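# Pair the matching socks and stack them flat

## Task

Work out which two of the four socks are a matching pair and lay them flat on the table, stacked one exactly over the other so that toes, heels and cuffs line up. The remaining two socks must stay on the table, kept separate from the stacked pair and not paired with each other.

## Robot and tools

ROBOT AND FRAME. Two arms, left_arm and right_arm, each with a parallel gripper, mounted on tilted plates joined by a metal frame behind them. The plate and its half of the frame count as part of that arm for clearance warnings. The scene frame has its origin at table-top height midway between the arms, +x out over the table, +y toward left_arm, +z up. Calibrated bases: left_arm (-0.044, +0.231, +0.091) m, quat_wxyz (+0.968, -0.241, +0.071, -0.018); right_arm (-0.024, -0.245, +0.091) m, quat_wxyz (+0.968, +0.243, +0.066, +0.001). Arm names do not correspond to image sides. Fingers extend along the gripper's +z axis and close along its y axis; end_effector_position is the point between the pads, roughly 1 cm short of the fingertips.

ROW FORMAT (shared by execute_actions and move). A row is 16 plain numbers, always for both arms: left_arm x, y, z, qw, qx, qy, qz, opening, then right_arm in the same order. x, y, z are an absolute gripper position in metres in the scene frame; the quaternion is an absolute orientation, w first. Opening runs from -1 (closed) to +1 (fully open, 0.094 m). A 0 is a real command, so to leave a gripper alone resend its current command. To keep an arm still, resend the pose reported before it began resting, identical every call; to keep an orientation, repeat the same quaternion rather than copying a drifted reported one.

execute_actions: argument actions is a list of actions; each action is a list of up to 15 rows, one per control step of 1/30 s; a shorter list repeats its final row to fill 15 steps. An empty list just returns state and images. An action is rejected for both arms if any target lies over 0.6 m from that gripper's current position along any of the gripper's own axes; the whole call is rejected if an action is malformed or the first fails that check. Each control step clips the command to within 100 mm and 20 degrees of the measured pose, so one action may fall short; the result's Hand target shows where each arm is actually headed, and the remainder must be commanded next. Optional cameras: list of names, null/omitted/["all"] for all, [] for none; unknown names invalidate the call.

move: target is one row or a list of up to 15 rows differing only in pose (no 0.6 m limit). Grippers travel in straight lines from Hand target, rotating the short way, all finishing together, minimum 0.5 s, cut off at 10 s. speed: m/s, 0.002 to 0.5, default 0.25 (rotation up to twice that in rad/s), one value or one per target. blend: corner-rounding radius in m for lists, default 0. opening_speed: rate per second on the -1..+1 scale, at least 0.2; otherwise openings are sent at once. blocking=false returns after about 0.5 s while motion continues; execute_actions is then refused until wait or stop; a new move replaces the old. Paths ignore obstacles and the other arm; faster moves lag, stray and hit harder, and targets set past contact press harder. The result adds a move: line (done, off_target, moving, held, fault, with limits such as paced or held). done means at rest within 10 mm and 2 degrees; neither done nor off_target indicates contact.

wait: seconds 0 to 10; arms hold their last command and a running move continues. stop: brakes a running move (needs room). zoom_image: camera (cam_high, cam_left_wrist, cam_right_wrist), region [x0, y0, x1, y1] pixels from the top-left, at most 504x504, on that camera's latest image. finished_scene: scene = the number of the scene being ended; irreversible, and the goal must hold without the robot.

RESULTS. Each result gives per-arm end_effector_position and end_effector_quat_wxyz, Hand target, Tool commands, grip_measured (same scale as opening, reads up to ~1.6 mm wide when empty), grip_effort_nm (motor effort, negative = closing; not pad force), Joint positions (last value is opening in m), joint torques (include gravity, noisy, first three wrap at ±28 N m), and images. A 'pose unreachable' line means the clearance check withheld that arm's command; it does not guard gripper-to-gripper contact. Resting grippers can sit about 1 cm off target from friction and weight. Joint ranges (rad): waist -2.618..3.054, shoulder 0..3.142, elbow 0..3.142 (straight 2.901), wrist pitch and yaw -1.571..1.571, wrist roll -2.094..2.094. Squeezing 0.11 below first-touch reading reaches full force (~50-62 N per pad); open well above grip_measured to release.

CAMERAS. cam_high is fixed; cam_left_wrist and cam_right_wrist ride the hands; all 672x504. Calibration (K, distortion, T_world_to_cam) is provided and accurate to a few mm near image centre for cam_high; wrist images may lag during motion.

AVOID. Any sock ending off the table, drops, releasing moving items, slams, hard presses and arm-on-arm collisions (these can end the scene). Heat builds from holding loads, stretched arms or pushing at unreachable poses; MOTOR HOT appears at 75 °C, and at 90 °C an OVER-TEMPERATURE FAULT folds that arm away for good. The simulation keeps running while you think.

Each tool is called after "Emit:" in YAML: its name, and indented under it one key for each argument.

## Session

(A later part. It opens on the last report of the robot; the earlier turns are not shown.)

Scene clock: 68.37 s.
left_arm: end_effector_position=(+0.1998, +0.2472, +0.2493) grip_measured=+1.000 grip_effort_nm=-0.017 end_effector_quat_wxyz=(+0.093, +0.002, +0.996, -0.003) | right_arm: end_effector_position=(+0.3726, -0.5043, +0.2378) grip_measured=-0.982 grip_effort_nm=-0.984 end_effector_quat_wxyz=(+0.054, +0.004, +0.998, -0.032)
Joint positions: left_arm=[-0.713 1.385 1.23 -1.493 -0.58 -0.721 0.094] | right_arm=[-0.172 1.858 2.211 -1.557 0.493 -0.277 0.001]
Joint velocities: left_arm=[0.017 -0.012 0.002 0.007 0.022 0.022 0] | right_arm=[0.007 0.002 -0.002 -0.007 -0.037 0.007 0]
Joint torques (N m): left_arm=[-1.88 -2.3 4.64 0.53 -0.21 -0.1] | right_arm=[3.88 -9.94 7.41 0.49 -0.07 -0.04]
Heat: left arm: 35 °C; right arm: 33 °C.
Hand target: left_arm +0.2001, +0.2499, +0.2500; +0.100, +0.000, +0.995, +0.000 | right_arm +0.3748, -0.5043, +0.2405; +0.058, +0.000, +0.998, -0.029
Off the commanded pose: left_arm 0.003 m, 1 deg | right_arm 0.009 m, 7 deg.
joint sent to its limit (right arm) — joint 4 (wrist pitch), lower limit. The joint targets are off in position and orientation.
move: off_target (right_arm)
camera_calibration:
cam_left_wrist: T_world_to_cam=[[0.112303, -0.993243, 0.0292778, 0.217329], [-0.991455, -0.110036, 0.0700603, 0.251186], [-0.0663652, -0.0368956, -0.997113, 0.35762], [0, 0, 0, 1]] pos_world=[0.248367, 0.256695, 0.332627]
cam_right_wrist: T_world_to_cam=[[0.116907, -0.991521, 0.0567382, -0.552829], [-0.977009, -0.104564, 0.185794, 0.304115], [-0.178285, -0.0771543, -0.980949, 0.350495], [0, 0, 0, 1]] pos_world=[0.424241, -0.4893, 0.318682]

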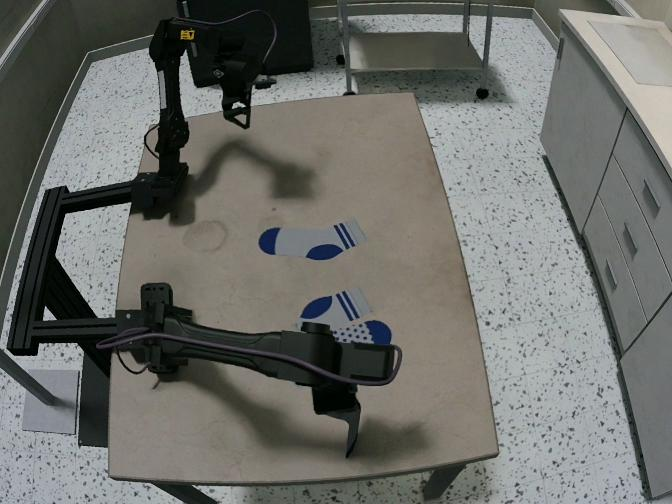

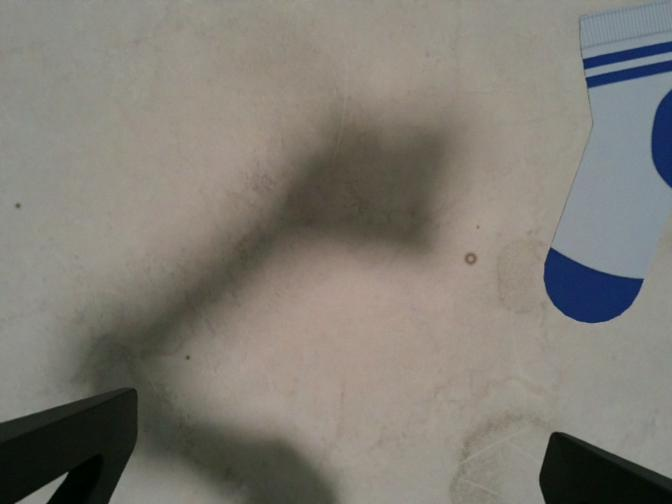

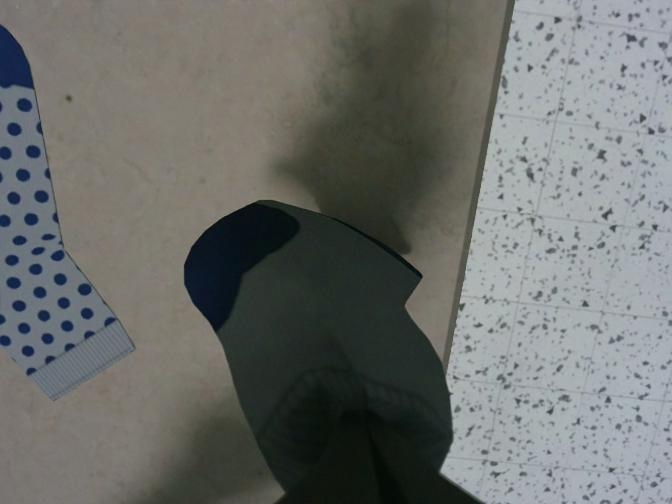

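Emit:
move:
  target:
    - [0.2,0.25,0.25,0.1,0,0.995,0,1,0.34,-0.49,0.20,0,0,1,0,-1]
    - [0.2,0.25,0.25,0.1,0,0.995,0,1,0.22,-0.49,0.09,0,0,1,0,-1]
    - [0.2,0.25,0.25,0.1,0,0.995,0,1,0.17,-0.49,0.015,0,0,1,0,-1]
  speed: 0.15
  blend: 0.03
  cameras: ["cam_right_wrist"]

Emit:
move:
  target: [0.2,0.25,0.25,0.1,0,0.995,0,1,0.17,-0.49,0.015,0,0,1,0,-0.4]
  opening_speed: 1
  cameras: ["cam_right_wrist"]

Emit:
move:
  target: [0.2,0.25,0.25,0.1,0,0.995,0,1,0.17,-0.49,0.2,0,0,1,0,-0.4]

Scene clock: 75.33 s.
left_arm: end_effector_position=(+0.1998, +0.2472, +0.2493) grip_measured=+1.000 grip_effort_nm=-0.007 end_effector_quat_wxyz=(+0.093, +0.002, +0.996, -0.003) | right_arm: end_effector_position=(+0.1639, -0.4897, +0.0154) grip_measured=-0.982 grip_effort_nm=-0.989 end_effector_quat_wxyz=(-0.028, -0.007, +1.000, +0.006)
Joint positions: left_arm=[-0.713 1.385 1.23 -1.493 -0.58 -0.721 0.094] | right_arm=[-0.757 1.397 0.82 -0.599 0.289 -0.812 0.001]
Joint velocities: left_arm=[-0.002 0.007 0.002 0.022 -0.037 -0.037 0] | right_arm=[-0.012 -0.017 0.007 0.022 0.095 -0.081 0.001]
Joint torques (N m): left_arm=[-1.77 -2.44 4.71 0.53 -0.21 -0.06] | right_arm=[0.94 -8.21 3.26 0.94 -0.21 -0.07]
Heat: left arm: 35 °C; right arm: 33 °C.
Hand target: left_arm +0.2001, +0.2499, +0.2500; +0.100, +0.000, +0.995, +0.000 | right_arm +0.1708, -0.4933, +0.0141; -0.007, -0.003, +1.000, -0.003
Off the commanded pose: left_arm 0.003 m, 1 deg | right_arm 0.006 m, 3 deg.
move: off_target (right_arm)
camera_calibration:
cam_right_wrist: T_world_to_cam=[[0.137349, -0.989699, -0.0403871, -0.502285], [-0.931842, -0.14293, 0.333528, 0.114524], [-0.335865, -0.00817527, -0.941875, 0.155316], [0, 0, 0, 1]] pos_world=[0.227872, -0.479472, 0.0878057]
Images, in order (width x height): cam_right_wrist 672x504.

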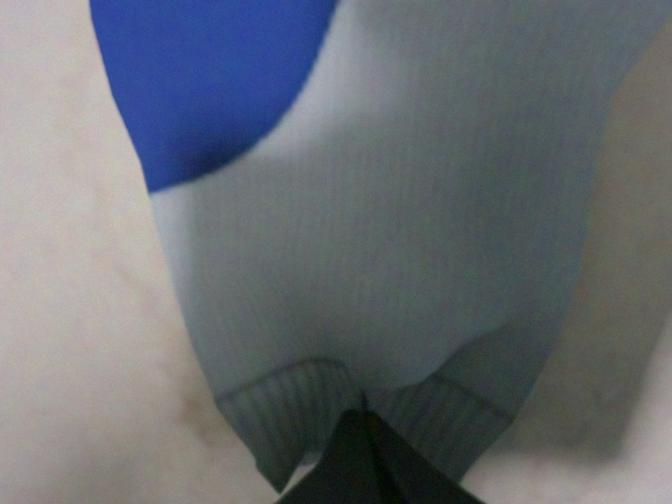

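Scene clock: 76.20 s.
left_arm: end_effector_position=(+0.1998, +0.2472, +0.2493) grip_measured=+1.000 grip_effort_nm=-0.012 end_effector_quat_wxyz=(+0.093, +0.002, +0.996, -0.003) | right_arm: end_effector_position=(+0.1679, -0.4868, +0.0160) grip_measured=-0.402 grip_effort_nm=0.105 end_effector_quat_wxyz=(-0.013, -0.004, +1.000, +0.011)
Joint positions: left_arm=[-0.713 1.385 1.23 -1.493 -0.58 -0.721 0.094] | right_arm=[-0.757 1.386 0.809 -0.584 0.261 -0.812 0.028]
Joint velocities: left_arm=[-0.002 0.007 0.002 -0.007 -0.007 -0.066 0] | right_arm=[0.012 -0.012 0.012 0.022 -0.051 -0.022 -0.001]
Joint torques (N m): left_arm=[-1.78 -2.29 4.6 0.56 -0.18 -0.06] | right_arm=[0.75 -8.5 3.07 0.81 -0.07 -0.05]
Heat: left arm: 35 °C; right arm: 33 °C.
Hand target: left_arm +0.2001, +0.2499, +0.2500; +0.100, +0.000, +0.995, +0.000 | right_arm +0.1698, -0.4899, +0.0152; -0.001, +0.000, +1.000, +0.001
Off the commanded pose: left_arm 0.003 m, 1 deg | right_arm 0.004 m, 2 deg.
move: done
camera_calibration:
cam_right_wrist: T_world_to_cam=[[0.133684, -0.989987, -0.0453199, -0.499406], [-0.942332, -0.141141, 0.303464, 0.121608], [-0.306822, 0.00213811, -0.951765, 0.157574], [0, 0, 0, 1]] pos_world=[0.229705, -0.477578, 0.0904372]
Images, in order (width x height): cam_right_wrist 672x504.

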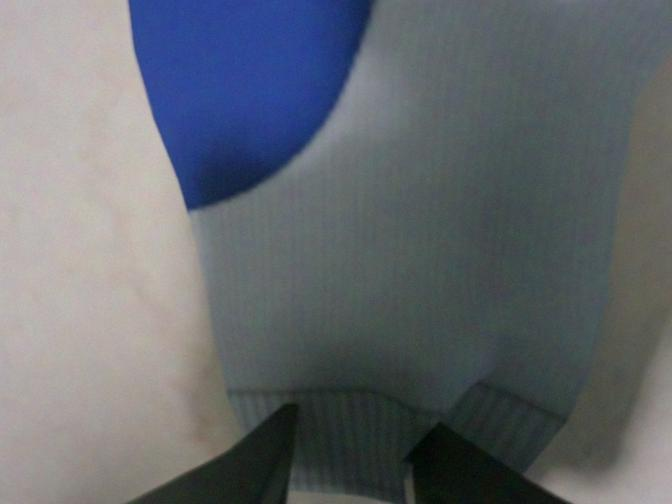

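Scene clock: 77.90 s.
left_arm: end_effector_position=(+0.1998, +0.2472, +0.2493) grip_measured=+1.000 grip_effort_nm=-0.022 end_effector_quat_wxyz=(+0.093, +0.002, +0.996, -0.003) | right_arm: end_effector_position=(+0.1683, -0.4872, +0.1946) grip_measured=-0.402 grip_effort_nm=0.090 end_effector_quat_wxyz=(+0.000, +0.000, +1.000, +0.003)
Joint positions: left_arm=[-0.713 1.385 1.23 -1.493 -0.58 -0.721 0.094] | right_arm=[-0.487 1.125 1.266 -1.351 0.359 -0.549 0.028]
Joint velocities: left_arm=[-0.012 0.017 -0.012 0.037 0.051 0.022 0] | right_arm=[-0.002 0.017 0.002 0.022 -0.007 -0.007 0]
Joint torques (N m): left_arm=[-1.63 -2.24 4.6 0.53 -0.17 -0.08] | right_arm=[1.77 -5.78 7.41 0.19 0.04 0.11]
Heat: left arm: 35 °C; right arm: 33 °C.
Hand target: left_arm +0.2001, +0.2499, +0.2500; +0.100, +0.000, +0.995, +0.000 | right_arm +0.1688, -0.4885, +0.2010; +0.003, +0.001, +1.000, +0.001
Off the commanded pose: left_arm 0.003 m, 1 deg | right_arm 0.006 m, 0 deg.
move: done
camera_calibration:
cam_left_wrist: T_world_to_cam=[[0.112303, -0.993243, 0.0292778, 0.217329], [-0.991455, -0.110036, 0.0700603, 0.251186], [-0.0663652, -0.0368956, -0.997113, 0.35762], [0, 0, 0, 1]] pos_world=[0.248367, 0.256695, 0.332627]
cam_right_wrist: T_world_to_cam=[[0.125447, -0.991737, -0.0268462, -0.494834], [-0.950923, -0.127911, 0.281753, 0.0798766], [-0.282859, -0.00981646, -0.959111, 0.319255], [0, 0, 0, 1]] pos_world=[0.228336, -0.477394, 0.270411]

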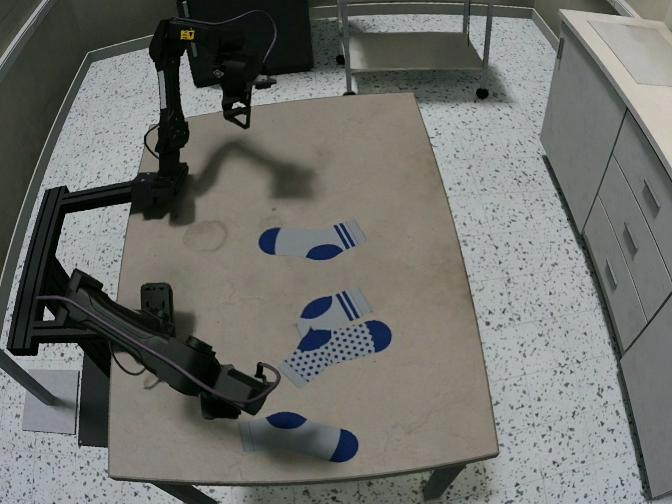

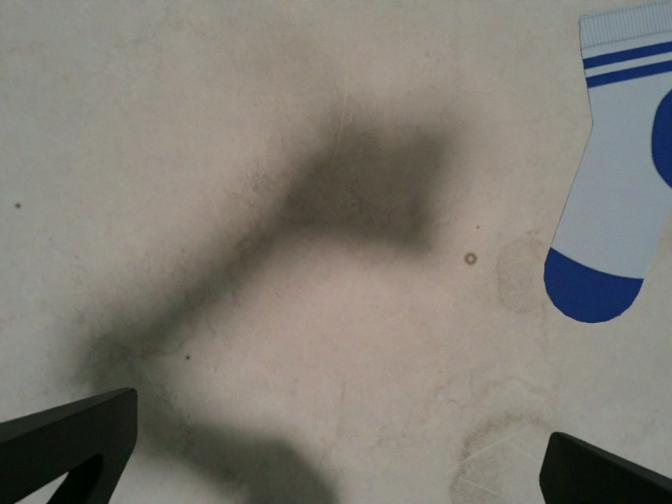

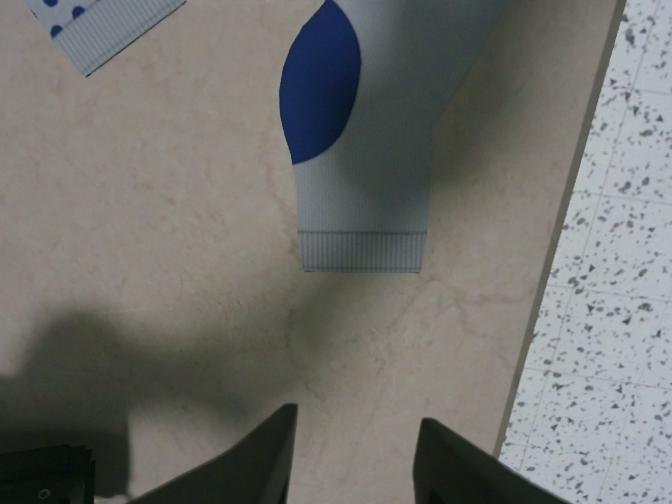

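Emit:
move:
  target: [0.2,0.25,0.25,0.1,0,0.995,0,1,0.28,-0.27,0.25,0.1,0,0.995,0,-0.2]

Emit:
zoom_image:
  camera: "cam_high"
  region: [230, 200, 430, 400]

Scene clock: 82.77 s.
left_arm: end_effector_position=(+0.1998, +0.2472, +0.2493) grip_measured=+1.000 grip_effort_nm=-0.017 end_effector_quat_wxyz=(+0.093, +0.002, +0.996, -0.003) | right_arm: end_effector_position=(+0.2766, -0.2675, +0.2437) grip_measured=-0.202 grip_effort_nm=0.085 end_effector_quat_wxyz=(+0.096, -0.002, +0.995, +0.008)
Joint positions: left_arm=[-0.713 1.385 1.23 -1.493 -0.58 -0.721 0.094] | right_arm=[0.558 1.526 1.364 -1.37 0.572 0.495 0.037]
Joint velocities: left_arm=[0.017 -0.012 -0.002 0.037 -0.037 -0.007 0] | right_arm=[-0.007 -0.007 0.002 0.007 0.037 0.022 -0.001]
Joint torques (N m): left_arm=[-1.91 -2.1 4.46 0.53 -0.22 -0.04] | right_arm=[3.82 -3.77 7.71 0.71 0.15 0.05]
Heat: left arm: 35 °C; right arm: 34 °C.
Hand target: left_arm +0.2001, +0.2499, +0.2500; +0.100, +0.000, +0.995, +0.000 | right_arm +0.2825, -0.2664, +0.2511; +0.108, +0.003, +0.994, +0.010
Off the commanded pose: left_arm 0.003 m, 1 deg | right_arm 0.008 m, 1 deg.
move: done
camera_calibration:
cam_left_wrist: T_world_to_cam=[[0.112303, -0.993243, 0.0292778, 0.217329], [-0.991455, -0.110036, 0.0700603, 0.251186], [-0.0663652, -0.0368956, -0.997113, 0.35762], [0, 0, 0, 1]] pos_world=[0.248367, 0.256695, 0.332627]
cam_right_wrist: T_world_to_cam=[[0.134061, -0.990912, -0.0110149, -0.295207], [-0.986466, -0.134502, 0.0937734, 0.250982], [-0.0944027, -0.00170549, -0.995533, 0.357981], [0, 0, 0, 1]] pos_world=[0.320955, -0.258156, 0.329595]

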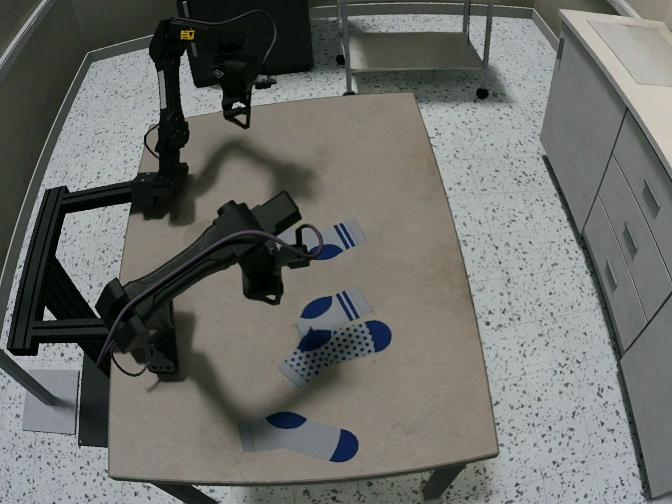

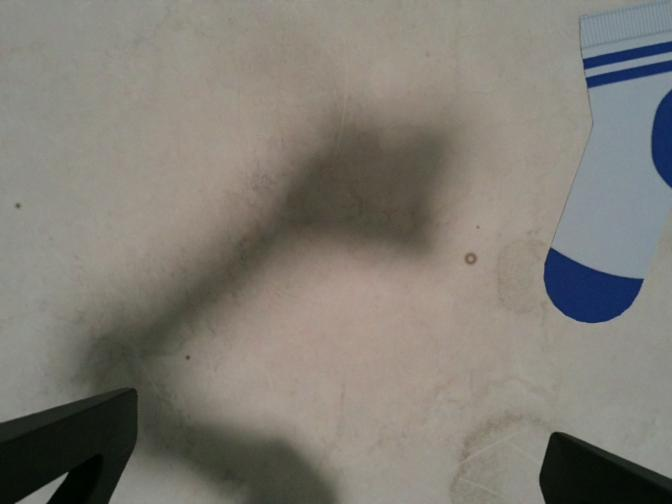

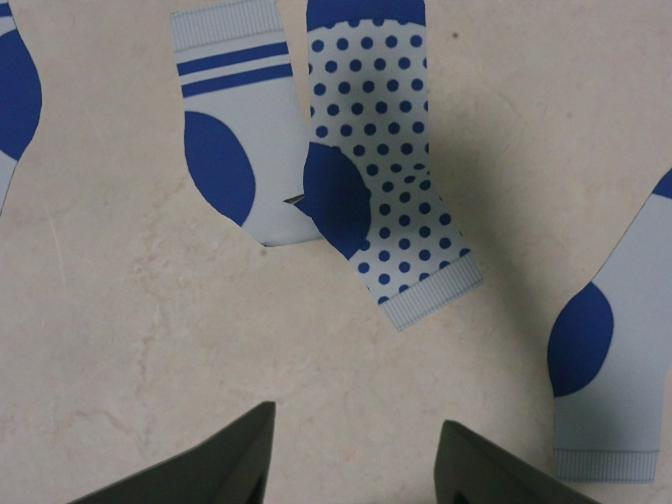

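Scaled by 2.520.

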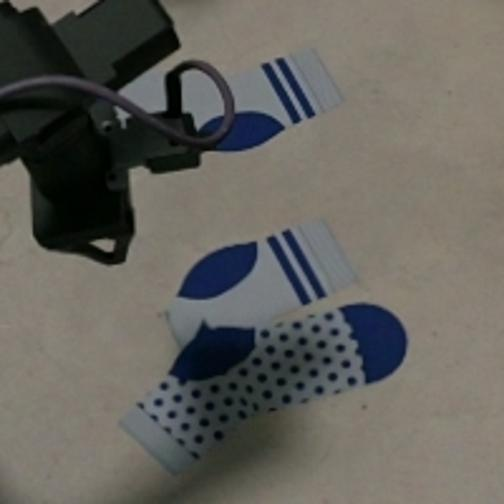

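Emit:
move:
  target: [0.2,0.25,0.25,0.1,0,0.995,0,1,0.266,-0.332,0.08,0,-0.334,0.943,0,-0.2]
  cameras: ["cam_right_wrist"]

Scene clock: 100.07 s.
left_arm: end_effector_position=(+0.1998, +0.2472, +0.2493) grip_measured=+1.000 grip_effort_nm=-0.012 end_effector_quat_wxyz=(+0.093, +0.002, +0.996, -0.003) | right_arm: end_effector_position=(+0.2707, -0.3379, +0.0847) grip_measured=-0.202 grip_effort_nm=0.085 end_effector_quat_wxyz=(-0.001, -0.330, +0.944, -0.012)
Joint positions: left_arm=[-0.713 1.385 1.23 -1.493 -0.58 -0.721 0.094] | right_arm=[0.039 1.569 0.99 -0.86 0.518 -0.665 0.037]
Joint velocities: left_arm=[0.017 -0.007 0.007 -0.022 -0.081 -0.037 0] | right_arm=[-0.007 0.002 0.012 -0.037 0.022 -0.066 -0.001]
Joint torques (N m): left_arm=[-1.85 -2.51 4.72 0.54 -0.16 -0.05] | right_arm=[2.85 -5.85 3.75 0.56 -0.09 -0.07]
Heat: left arm: 34 °C; right arm: 34 °C.
Hand target: left_arm +0.2001, +0.2499, +0.2500; +0.100, +0.000, +0.995, +0.000 | right_arm +0.2672, -0.3339, +0.0788; -0.005, -0.335, +0.942, -0.005
Off the commanded pose: left_arm 0.003 m, 1 deg | right_arm 0.009 m, 1 deg.
move: done
camera_calibration:
cam_right_wrist: T_world_to_cam=[[0.716213, -0.697881, -0.000209581, -0.425442], [-0.666997, -0.684606, 0.293988, -0.038737], [-0.205312, -0.210418, -0.955809, 0.155192], [0, 0, 0, 1]] pos_world=[0.310732, -0.290772, 0.159633]
Images, in order (width x height): cam_right_wrist 672x504.

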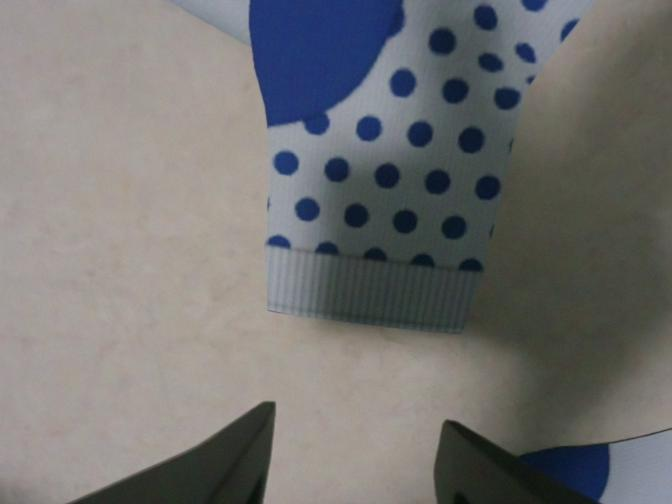

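Emit:
move:
  target: [0.2,0.25,0.25,0.1,0,0.995,0,1,0.269,-0.335,-0.008,0,-0.334,0.943,0,-0.2]
  speed: 0.04
  cameras: ["cam_right_wrist"]

Emit:
move:
  target: [0.2,0.25,0.25,0.1,0,0.995,0,1,0.269,-0.335,-0.012,0,-0.334,0.943,0,-1]
  speed: 0.04
  opening_speed: 1
  cameras: ["cam_right_wrist"]

Emit:
move:
  target:
    - [0.2,0.25,0.25,0.1,0,0.995,0,1,0.28,-0.335,0.1,0,-0.334,0.943,0,-1]
    - [0.2,0.25,0.25,0.1,0,0.995,0,1,0.36,-0.30,0.25,0,-0.334,0.943,0,-1]
  speed: 0.15

Scene clock: 107.77 s.
left_arm: end_effector_position=(+0.1998, +0.2472, +0.2493) grip_measured=+1.000 grip_effort_nm=-0.022 end_effector_quat_wxyz=(+0.093, +0.002, +0.996, -0.003) | right_arm: end_effector_position=(+0.2716, -0.3408, +0.0146) grip_measured=-0.202 grip_effort_nm=0.095 end_effector_quat_wxyz=(-0.001, -0.338, +0.941, -0.009)
Joint positions: left_arm=[-0.713 1.385 1.23 -1.493 -0.58 -0.721 0.094] | right_arm=[-0.094 1.702 0.866 -0.533 0.489 -0.832 0.037]
Joint velocities: left_arm=[0.007 -0.022 -0.002 -0.037 -0.007 0.051 0] | right_arm=[-0.002 -0.017 -0.007 -0.051 -0.022 0.066 -0.001]
Joint torques (N m): left_arm=[-1.85 -2.4 4.66 0.57 -0.21 -0.03] | right_arm=[1.1 -2.95 2 1.43 -0.19 -0.14]
Heat: left arm: 34 °C; right arm: 33 °C.
Hand target: left_arm +0.2001, +0.2499, +0.2500; +0.100, +0.000, +0.995, +0.000 | right_arm +0.2679, -0.3357, -0.0064; -0.003, -0.334, +0.943, +0.000
Off the commanded pose: left_arm 0.003 m, 1 deg | right_arm 0.023 m, 1 deg.
move: off_target (right_arm)
camera_calibration:
cam_right_wrist: T_world_to_cam=[[0.728968, -0.684525, -0.00553719, -0.426975], [-0.653764, -0.698562, 0.290867, -0.0278407], [-0.202974, -0.208413, -0.956747, 0.0877883], [0, 0, 0, 1]] pos_world=[0.310869, -0.293428, 0.089725]
Images, in order (width x height): cam_right_wrist 672x504.

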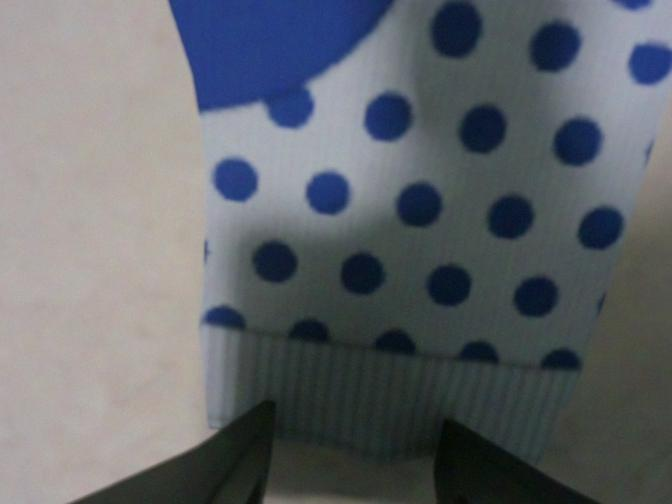

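Scene clock: 108.77 s.
left_arm: end_effector_position=(+0.1998, +0.2472, +0.2493) grip_measured=+1.000 grip_effort_nm=-0.017 end_effector_quat_wxyz=(+0.093, +0.002, +0.996, -0.003) | right_arm: end_effector_position=(+0.2806, -0.3474, +0.0144) grip_measured=-0.981 grip_effort_nm=-0.955 end_effector_quat_wxyz=(+0.011, -0.332, +0.943, -0.027)
Joint positions: left_arm=[-0.713 1.385 1.23 -1.493 -0.58 -0.721 0.094] | right_arm=[-0.1 1.701 0.866 -0.487 0.509 -0.845 0.001]
Joint velocities: left_arm=[-0.002 -0.002 -0.007 -0.051 -0.051 -0.022 0] | right_arm=[-0.007 0.007 -0.002 -0.022 -0.007 0.007 -0.001]
Joint torques (N m): left_arm=[-1.83 -2.29 4.67 0.53 -0.16 0] | right_arm=[1.13 -2.69 1.48 1.17 -0.43 -0.07]
Heat: left arm: 34 °C; right arm: 33 °C.
Hand target: left_arm +0.2001, +0.2499, +0.2500; +0.100, +0.000, +0.995, +0.000 | right_arm +0.2672, -0.3354, -0.0091; -0.001, -0.333, +0.943, +0.000
Off the commanded pose: left_arm 0.003 m, 1 deg | right_arm 0.031 m, 3 deg.
move: off_target (right_arm)
camera_calibration:
cam_right_wrist: T_world_to_cam=[[0.719152, -0.693839, 0.0375088, -0.43916], [-0.672974, -0.682054, 0.286196, -0.0152788], [-0.172991, -0.231061, -0.957437, 0.071751], [0, 0, 0, 1]] pos_world=[0.317953, -0.298549, 0.0895421]
Images, in order (width x height): cam_right_wrist 672x504.

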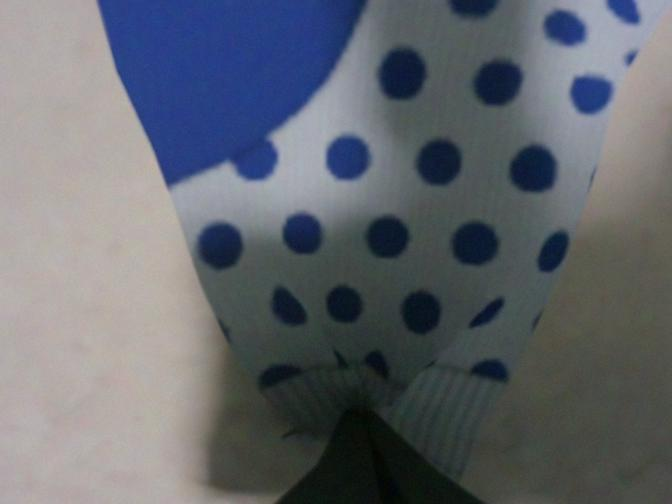

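Scene clock: 111.43 s.
left_arm: end_effector_position=(+0.1998, +0.2472, +0.2493) grip_measured=+1.000 grip_effort_nm=-0.017 end_effector_quat_wxyz=(+0.093, +0.002, +0.996, -0.003) | right_arm: end_effector_position=(+0.3571, -0.3022, +0.2477) grip_measured=-0.984 grip_effort_nm=-0.877 end_effector_quat_wxyz=(+0.038, -0.328, +0.944, +0.001)
Joint positions: left_arm=[-0.713 1.385 1.23 -1.493 -0.58 -0.721 0.094] | right_arm=[0.337 1.853 1.879 -1.549 0.505 -0.361 0.001]
Joint velocities: left_arm=[-0.007 0.017 -0.012 0.037 0.007 -0.007 0] | right_arm=[-0.002 -0.002 0.002 0.037 0.125 0.051 0.001]
Joint torques (N m): left_arm=[-1.84 -2.29 4.88 0.52 -0.22 -0.05] | right_arm=[5.59 -6.84 6.98 0.29 0.03 0.11]
Heat: left arm: 34 °C; right arm: 33 °C.
Hand target: left_arm +0.2001, +0.2499, +0.2500; +0.100, +0.000, +0.995, +0.000 | right_arm +0.3578, -0.2983, +0.2506; +0.036, -0.333, +0.942, +0.000
Off the commanded pose: left_arm 0.003 m, 1 deg | right_arm 0.004 m, 4 deg.
joint sent to its limit (right arm) — joint 4 (wrist pitch), lower limit. The joint targets are off in orientation, not in position.
move: off_target (right_arm)
camera_calibration:
cam_left_wrist: T_world_to_cam=[[0.112303, -0.993243, 0.0292778, 0.217329], [-0.991455, -0.110036, 0.0700603, 0.251186], [-0.0663652, -0.0368956, -0.997113, 0.35762], [0, 0, 0, 1]] pos_world=[0.248367, 0.256695, 0.332627]
cam_right_wrist: T_world_to_cam=[[0.715043, -0.698989, 0.0112894, -0.465134], [-0.684409, -0.696654, 0.215077, 0.0176202], [-0.142472, -0.161516, -0.976532, 0.333717], [0, 0, 0, 1]] pos_world=[0.392195, -0.258948, 0.327346]

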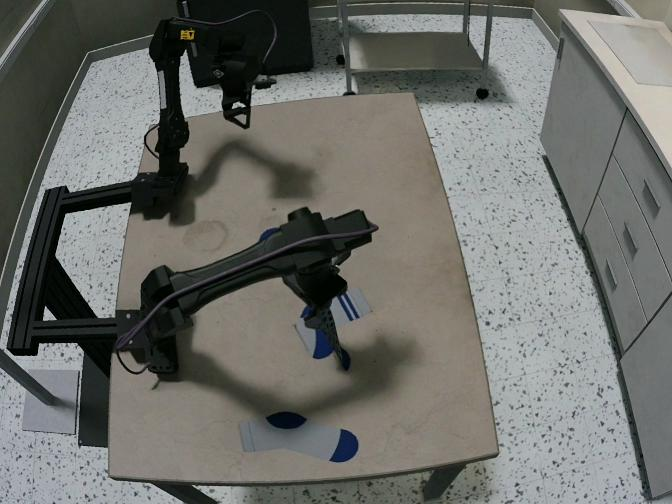

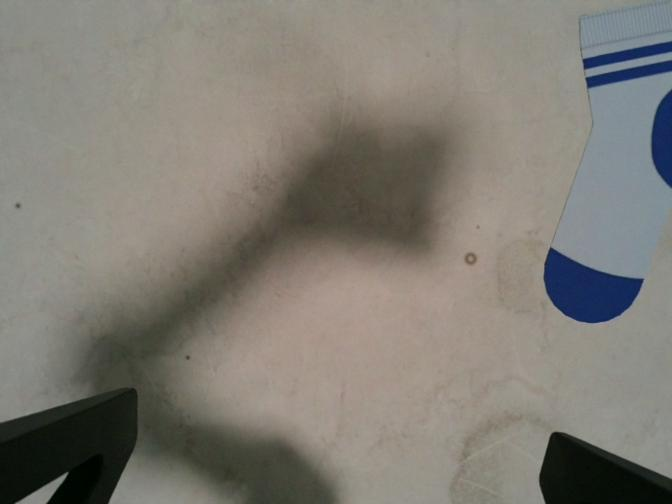

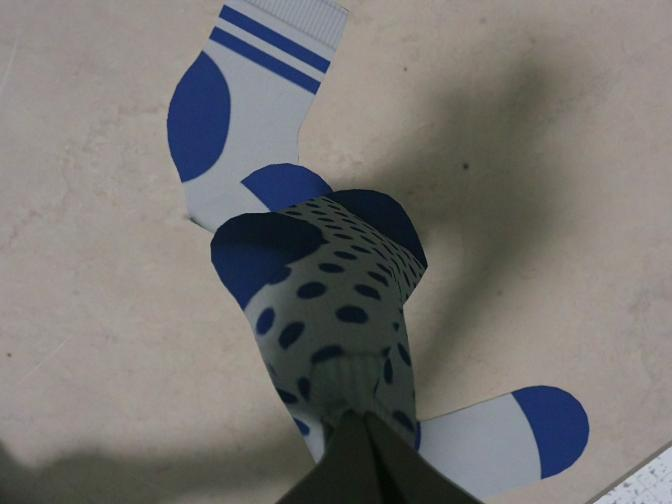

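Emit:
move:
  target:
    - [0.2,0.25,0.25,0.1,0,0.995,0,1,0.32,-0.37,0.28,0,0,1,0,-1]
    - [0.2,0.25,0.25,0.1,0,0.995,0,1,0.31,-0.365,0.22,0,0,1,0,-1]
  speed: 0.15
  blend: 0.02

Scene clock: 117.37 s.
left_arm: end_effector_position=(+0.1998, +0.2472, +0.2493) grip_measured=+1.000 grip_effort_nm=-0.017 end_effector_quat_wxyz=(+0.093, +0.002, +0.996, -0.003) | right_arm: end_effector_position=(+0.3085, -0.3694, +0.2242) grip_measured=-0.984 grip_effort_nm=-0.886 end_effector_quat_wxyz=(+0.001, +0.002, +1.000, -0.005)
Joint positions: left_arm=[-0.713 1.385 1.23 -1.493 -0.58 -0.721 0.094] | right_arm=[0.164 1.65 1.651 -1.515 0.516 0.156 0.001]
Joint velocities: left_arm=[-0.002 -0.002 0.002 0.051 -0.007 -0.022 0] | right_arm=[0.002 0.017 0.002 -0.022 -0.007 -0.022 0]
Joint torques (N m): left_arm=[-1.84 -2.35 4.71 0.53 -0.16 -0.04] | right_arm=[3.48 -6.61 4.44 0.58 -0.06 -0.05]
Heat: left arm: 34 °C; right arm: 33 °C.
Hand target: left_arm +0.2001, +0.2499, +0.2500; +0.100, +0.000, +0.995, +0.000 | right_arm +0.3099, -0.3657, +0.2197; -0.001, -0.001, +1.000, -0.002
Off the commanded pose: left_arm 0.003 m, 1 deg | right_arm 0.006 m, 1 deg.
move: done
camera_calibration:
cam_left_wrist: T_world_to_cam=[[0.112303, -0.993243, 0.0292778, 0.217329], [-0.991455, -0.110036, 0.0700603, 0.251186], [-0.0663652, -0.0368956, -0.997113, 0.35762], [0, 0, 0, 1]] pos_world=[0.248367, 0.256695, 0.332627]
cam_right_wrist: T_world_to_cam=[[0.122263, -0.992444, -0.0103734, -0.397753], [-0.951873, -0.120212, 0.281933, 0.222979], [-0.28105, -0.0245957, -0.959378, 0.382481], [0, 0, 0, 1]] pos_world=[0.368374, -0.358536, 0.299952]

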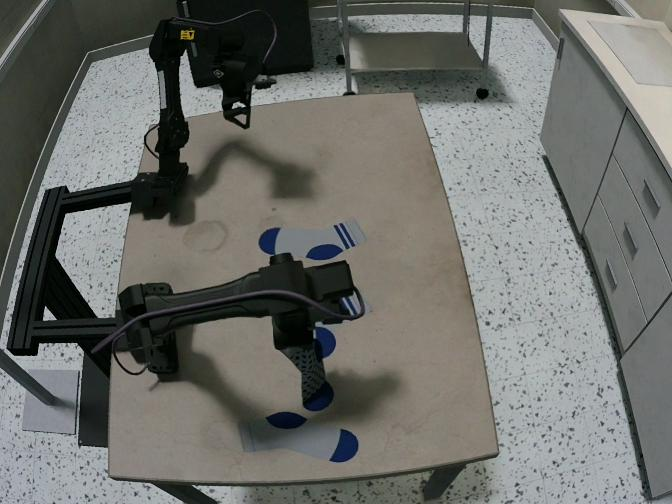

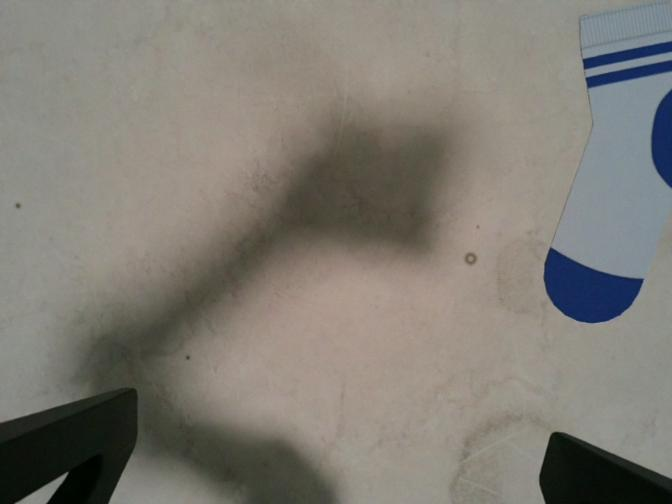

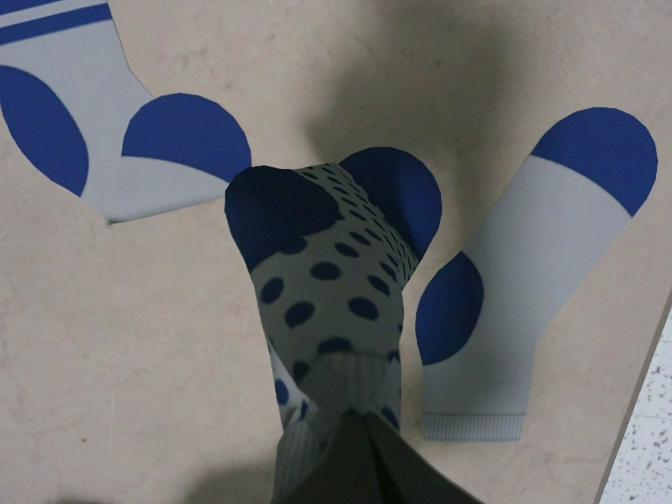

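Emit:
move:
  target:
    - [0.2,0.25,0.25,0.1,0,0.995,0,1,0.24,-0.365,0.15,0,0,1,0,-1]
    - [0.2,0.25,0.25,0.1,0,0.995,0,1,0.17,-0.36,0.08,0,0,1,0,-1]
    - [0.2,0.25,0.25,0.1,0,0.995,0,1,0.13,-0.36,0.015,0,0,1,0,-1]
  speed: 0.15
  blend: 0.03
  cameras: ["cam_right_wrist"]

Emit:
move:
  target: [0.2,0.25,0.25,0.1,0,0.995,0,1,0.13,-0.36,0.015,0,0,1,0,-0.4]
  opening_speed: 1
  cameras: ["cam_right_wrist"]

Emit:
move:
  target:
    - [0.2,0.25,0.25,0.1,0,0.995,0,1,0.13,-0.36,0.1,0,0,1,0,-0.4]
    - [0.2,0.25,0.25,0.1,0,0.995,0,1,0.30,-0.25,0.26,0,0,1,0,-0.2]

Scene clock: 125.63 s.
left_arm: end_effector_position=(+0.1998, +0.2472, +0.2493) grip_measured=+1.000 grip_effort_nm=-0.022 end_effector_quat_wxyz=(+0.093, +0.002, +0.996, -0.003) | right_arm: end_effector_position=(+0.1324, -0.3657, +0.0168) grip_measured=-0.984 grip_effort_nm=-0.877 end_effector_quat_wxyz=(-0.008, +0.001, +1.000, -0.008)
Joint positions: left_arm=[-0.713 1.385 1.23 -1.493 -0.58 -0.721 0.094] | right_arm=[-0.351 1.139 0.38 -0.509 0.428 -0.408 0.001]
Joint velocities: left_arm=[-0.002 0.007 -0.007 -0.051 0.022 0.022 0] | right_arm=[0.017 -0.002 -0.007 0.037 0.022 -0.066 -0.002]
Joint torques (N m): left_arm=[-1.72 -2.41 4.79 0.52 -0.2 -0.06] | right_arm=[0.61 -3.23 2.86 0.64 -0.11 -0.07]
Heat: left arm: 34 °C; right arm: 33 °C.
Hand target: left_arm +0.2001, +0.2499, +0.2500; +0.100, +0.000, +0.995, +0.000 | right_arm +0.1309, -0.3628, +0.0140; -0.005, -0.001, +1.000, -0.004
Off the commanded pose: left_arm 0.003 m, 1 deg | right_arm 0.006 m, 1 deg.
move: done
camera_calibration:
cam_right_wrist: T_world_to_cam=[[0.124664, -0.992168, -0.00790662, -0.375007], [-0.946674, -0.121326, 0.298478, 0.112929], [-0.297099, -0.0297244, -0.954384, 0.134263], [0, 0, 0, 1]] pos_world=[0.193546, -0.354378, 0.0914667]
Images, in order (width x height): cam_right_wrist 672x504.

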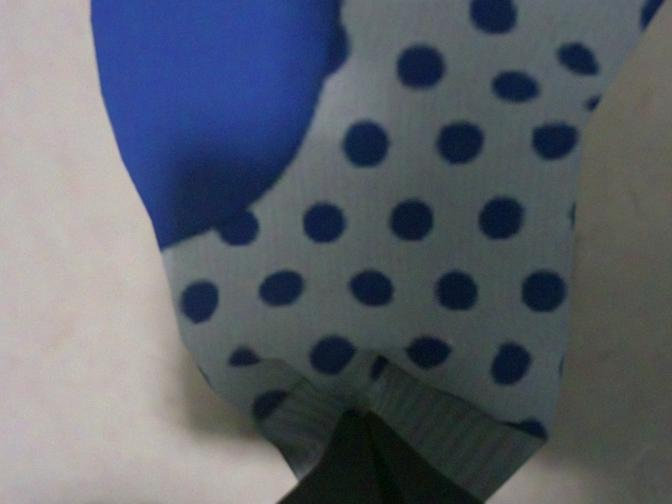

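Scene clock: 126.47 s.
left_arm: end_effector_position=(+0.1998, +0.2472, +0.2493) grip_measured=+1.000 grip_effort_nm=-0.017 end_effector_quat_wxyz=(+0.093, +0.002, +0.996, -0.003) | right_arm: end_effector_position=(+0.1298, -0.3618, +0.0150) grip_measured=-0.402 grip_effort_nm=0.095 end_effector_quat_wxyz=(-0.009, -0.001, +1.000, -0.001)
Joint positions: left_arm=[-0.713 1.385 1.23 -1.493 -0.58 -0.721 0.094] | right_arm=[-0.351 1.139 0.369 -0.506 0.418 -0.408 0.028]
Joint velocities: left_arm=[-0.002 0.002 -0.012 -0.066 -0.051 -0.007 0] | right_arm=[0.007 0.002 -0.012 0.007 0.051 0.022 0]
Joint torques (N m): left_arm=[-1.83 -2.35 4.53 0.55 -0.21 -0.04] | right_arm=[0.95 -4.79 2.95 0.52 -0.09 -0.05]
Heat: left arm: 34 °C; right arm: 33 °C.
Hand target: left_arm +0.2001, +0.2499, +0.2500; +0.100, +0.000, +0.995, +0.000 | right_arm +0.1302, -0.3601, +0.0150; +0.000, +0.000, +1.000, +0.000
Off the commanded pose: left_arm 0.003 m, 1 deg | right_arm 0.002 m, 1 deg.
move: done
camera_calibration:
cam_right_wrist: T_world_to_cam=[[0.127664, -0.991611, -0.0202169, -0.370797], [-0.945454, -0.12783, 0.299627, 0.108884], [-0.299698, -0.0191374, -0.953842, 0.13605], [0, 0, 0, 1]] pos_world=[0.191056, -0.351164, 0.0896489]
Images, in order (width x height): cam_right_wrist 672x504.

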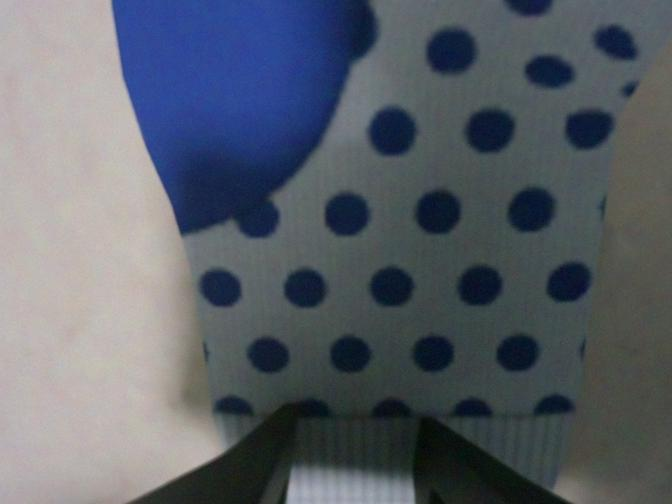

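every target must give the same right_gripper/opening; nothing of the call was run

Emit:
move:
  target:
    - [0.2,0.25,0.25,0.1,0,0.995,0,1,0.13,-0.36,0.1,0,0,1,0,-0.2]
    - [0.2,0.25,0.25,0.1,0,0.995,0,1,0.30,-0.25,0.26,0,0,1,0,-0.2]

Scene clock: 130.47 s.
left_arm: end_effector_position=(+0.1998, +0.2472, +0.2493) grip_measured=+1.000 grip_effort_nm=-0.012 end_effector_quat_wxyz=(+0.093, +0.002, +0.996, -0.003) | right_arm: end_effector_position=(+0.2992, -0.2480, +0.2564) grip_measured=-0.202 grip_effort_nm=0.090 end_effector_quat_wxyz=(+0.028, +0.004, +0.999, +0.019)
Joint positions: left_arm=[-0.713 1.385 1.23 -1.493 -0.58 -0.721 0.094] | right_arm=[0.543 1.753 1.656 -1.549 0.486 0.556 0.037]
Joint velocities: left_arm=[-0.017 0.012 -0.002 -0.007 -0.051 -0.066 0] | right_arm=[-0.017 0.002 -0.007 -0.037 -0.022 -0.037 -0.001]
Joint torques (N m): left_arm=[-1.92 -2.33 4.64 0.55 -0.22 -0.04] | right_arm=[4.86 -5.31 7.13 0.3 -0.03 0.04]
Heat: left arm: 34 °C; right arm: 33 °C.
Hand target: left_arm +0.2001, +0.2499, +0.2500; +0.100, +0.000, +0.995, +0.000 | right_arm +0.2993, -0.2453, +0.2609; +0.028, +0.001, +0.999, +0.020
Off the commanded pose: left_arm 0.003 m, 1 deg | right_arm 0.004 m, 4 deg.
joint sent to its limit (right arm) — joint 4 (wrist pitch), lower limit. The joint targets are off in position and orientation.
move: off_target (right_arm)
camera_calibration:
cam_left_wrist: T_world_to_cam=[[0.112303, -0.993243, 0.0292778, 0.217329], [-0.991455, -0.110036, 0.0700603, 0.251186], [-0.0663652, -0.0368956, -0.997113, 0.35762], [0, 0, 0, 1]] pos_world=[0.248367, 0.256695, 0.332627]
cam_right_wrist: T_world_to_cam=[[0.120611, -0.991377, -0.0512281, -0.264615], [-0.966155, -0.129083, 0.223342, 0.236765], [-0.228029, 0.0225569, -0.973393, 0.413139], [0, 0, 0, 1]] pos_world=[0.354875, -0.24109, 0.335711]

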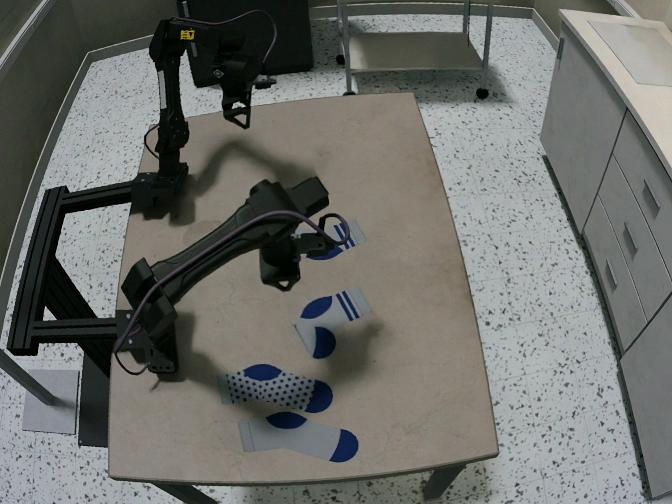

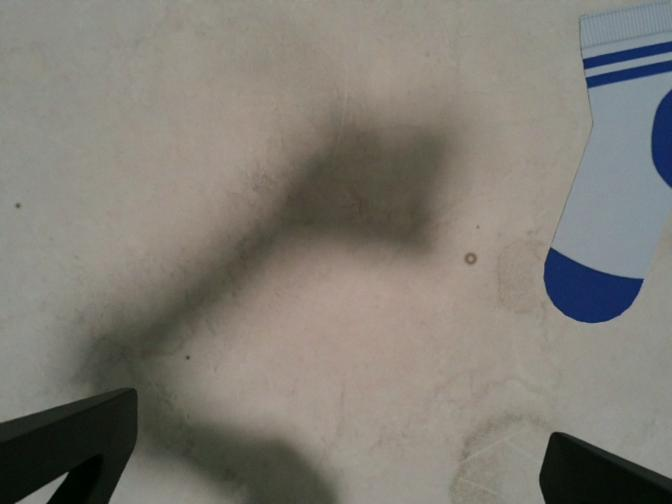

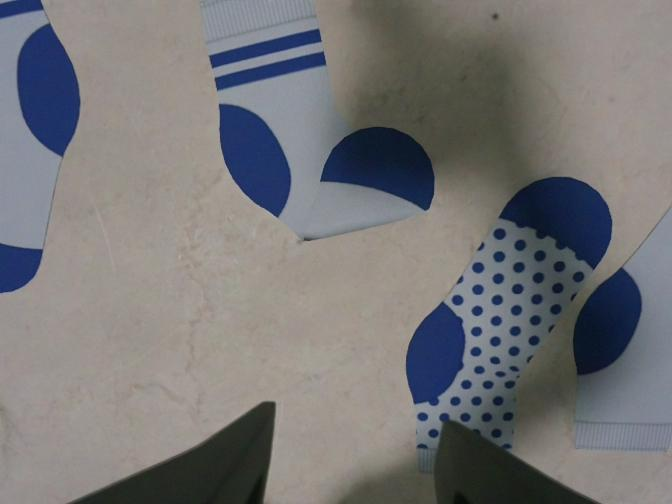

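Emit:
move:
  target: [0.2,0.25,0.25,0.1,0,0.995,0,1,0.436,-0.157,0.08,0,-0.05,0.9987,0,-0.2]

Scene clock: 150.00 s.
left_arm: end_effector_position=(+0.1998, +0.2472, +0.2493) grip_measured=+1.000 grip_effort_nm=-0.022 end_effector_quat_wxyz=(+0.093, +0.002, +0.996, -0.003) | right_arm: end_effector_position=(+0.4321, -0.1586, +0.0813) grip_measured=-0.202 grip_effort_nm=0.090 end_effector_quat_wxyz=(-0.004, -0.047, +0.999, +0.000)
Joint positions: left_arm=[-0.713 1.385 1.23 -1.493 -0.58 -0.721 0.094] | right_arm=[0.368 2.457 2.017 -1.195 0.502 0.296 0.037]
Joint velocities: left_arm=[0.007 -0.007 0.002 -0.037 0.007 0.051 0] | right_arm=[-0.002 -0.002 -0.022 -0.051 -0.022 -0.007 -0.001]
Joint torques (N m): left_arm=[-1.85 -2.28 4.71 0.55 -0.2 -0.03] | right_arm=[6.65 -11.32 7.23 0.34 0.08 -0.08]
Heat: left arm: 34 °C; right arm: 33 °C.
Hand target: left_arm +0.2001, +0.2499, +0.2500; +0.100, +0.000, +0.995, +0.000 | right_arm +0.4367, -0.1567, +0.0800; +0.000, -0.050, +0.999, -0.002
Off the commanded pose: left_arm 0.003 m, 1 deg | right_arm 0.004 m, 1 deg.
move: done
camera_calibration:
cam_left_wrist: T_world_to_cam=[[0.112303, -0.993243, 0.0292778, 0.217329], [-0.991455, -0.110036, 0.0700603, 0.251186], [-0.0663652, -0.0368956, -0.997113, 0.35762], [0, 0, 0, 1]] pos_world=[0.248367, 0.256695, 0.332627]
cam_right_wrist: T_world_to_cam=[[0.218665, -0.975533, -0.0228382, -0.243105], [-0.932582, -0.215811, 0.289337, 0.382234], [-0.287187, -0.0419695, -0.956955, 0.284963], [0, 0, 0, 1]] pos_world=[0.491461, -0.142706, 0.15655]

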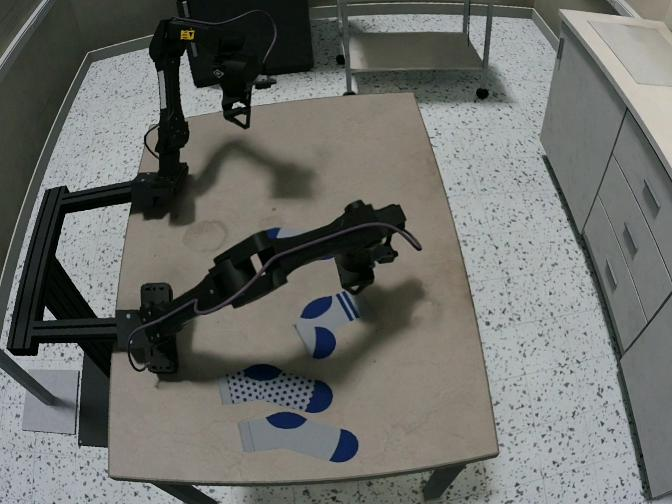

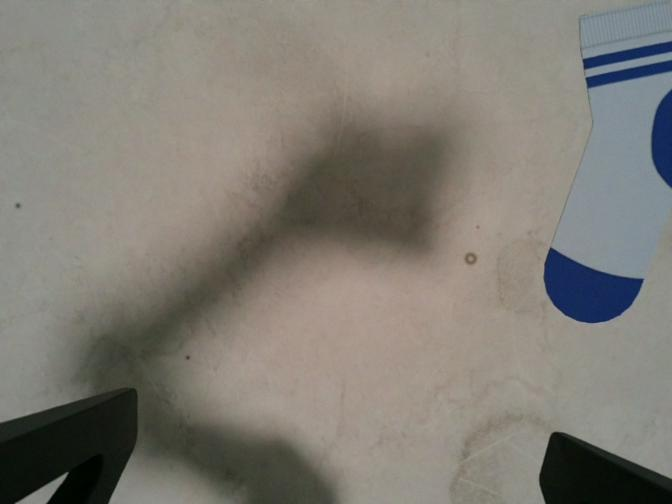

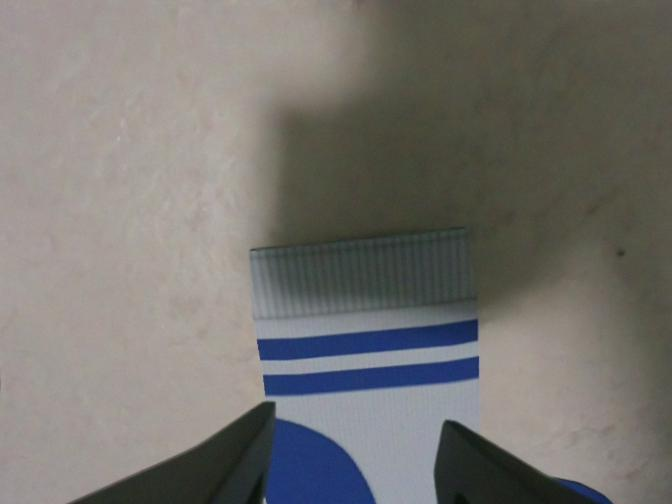

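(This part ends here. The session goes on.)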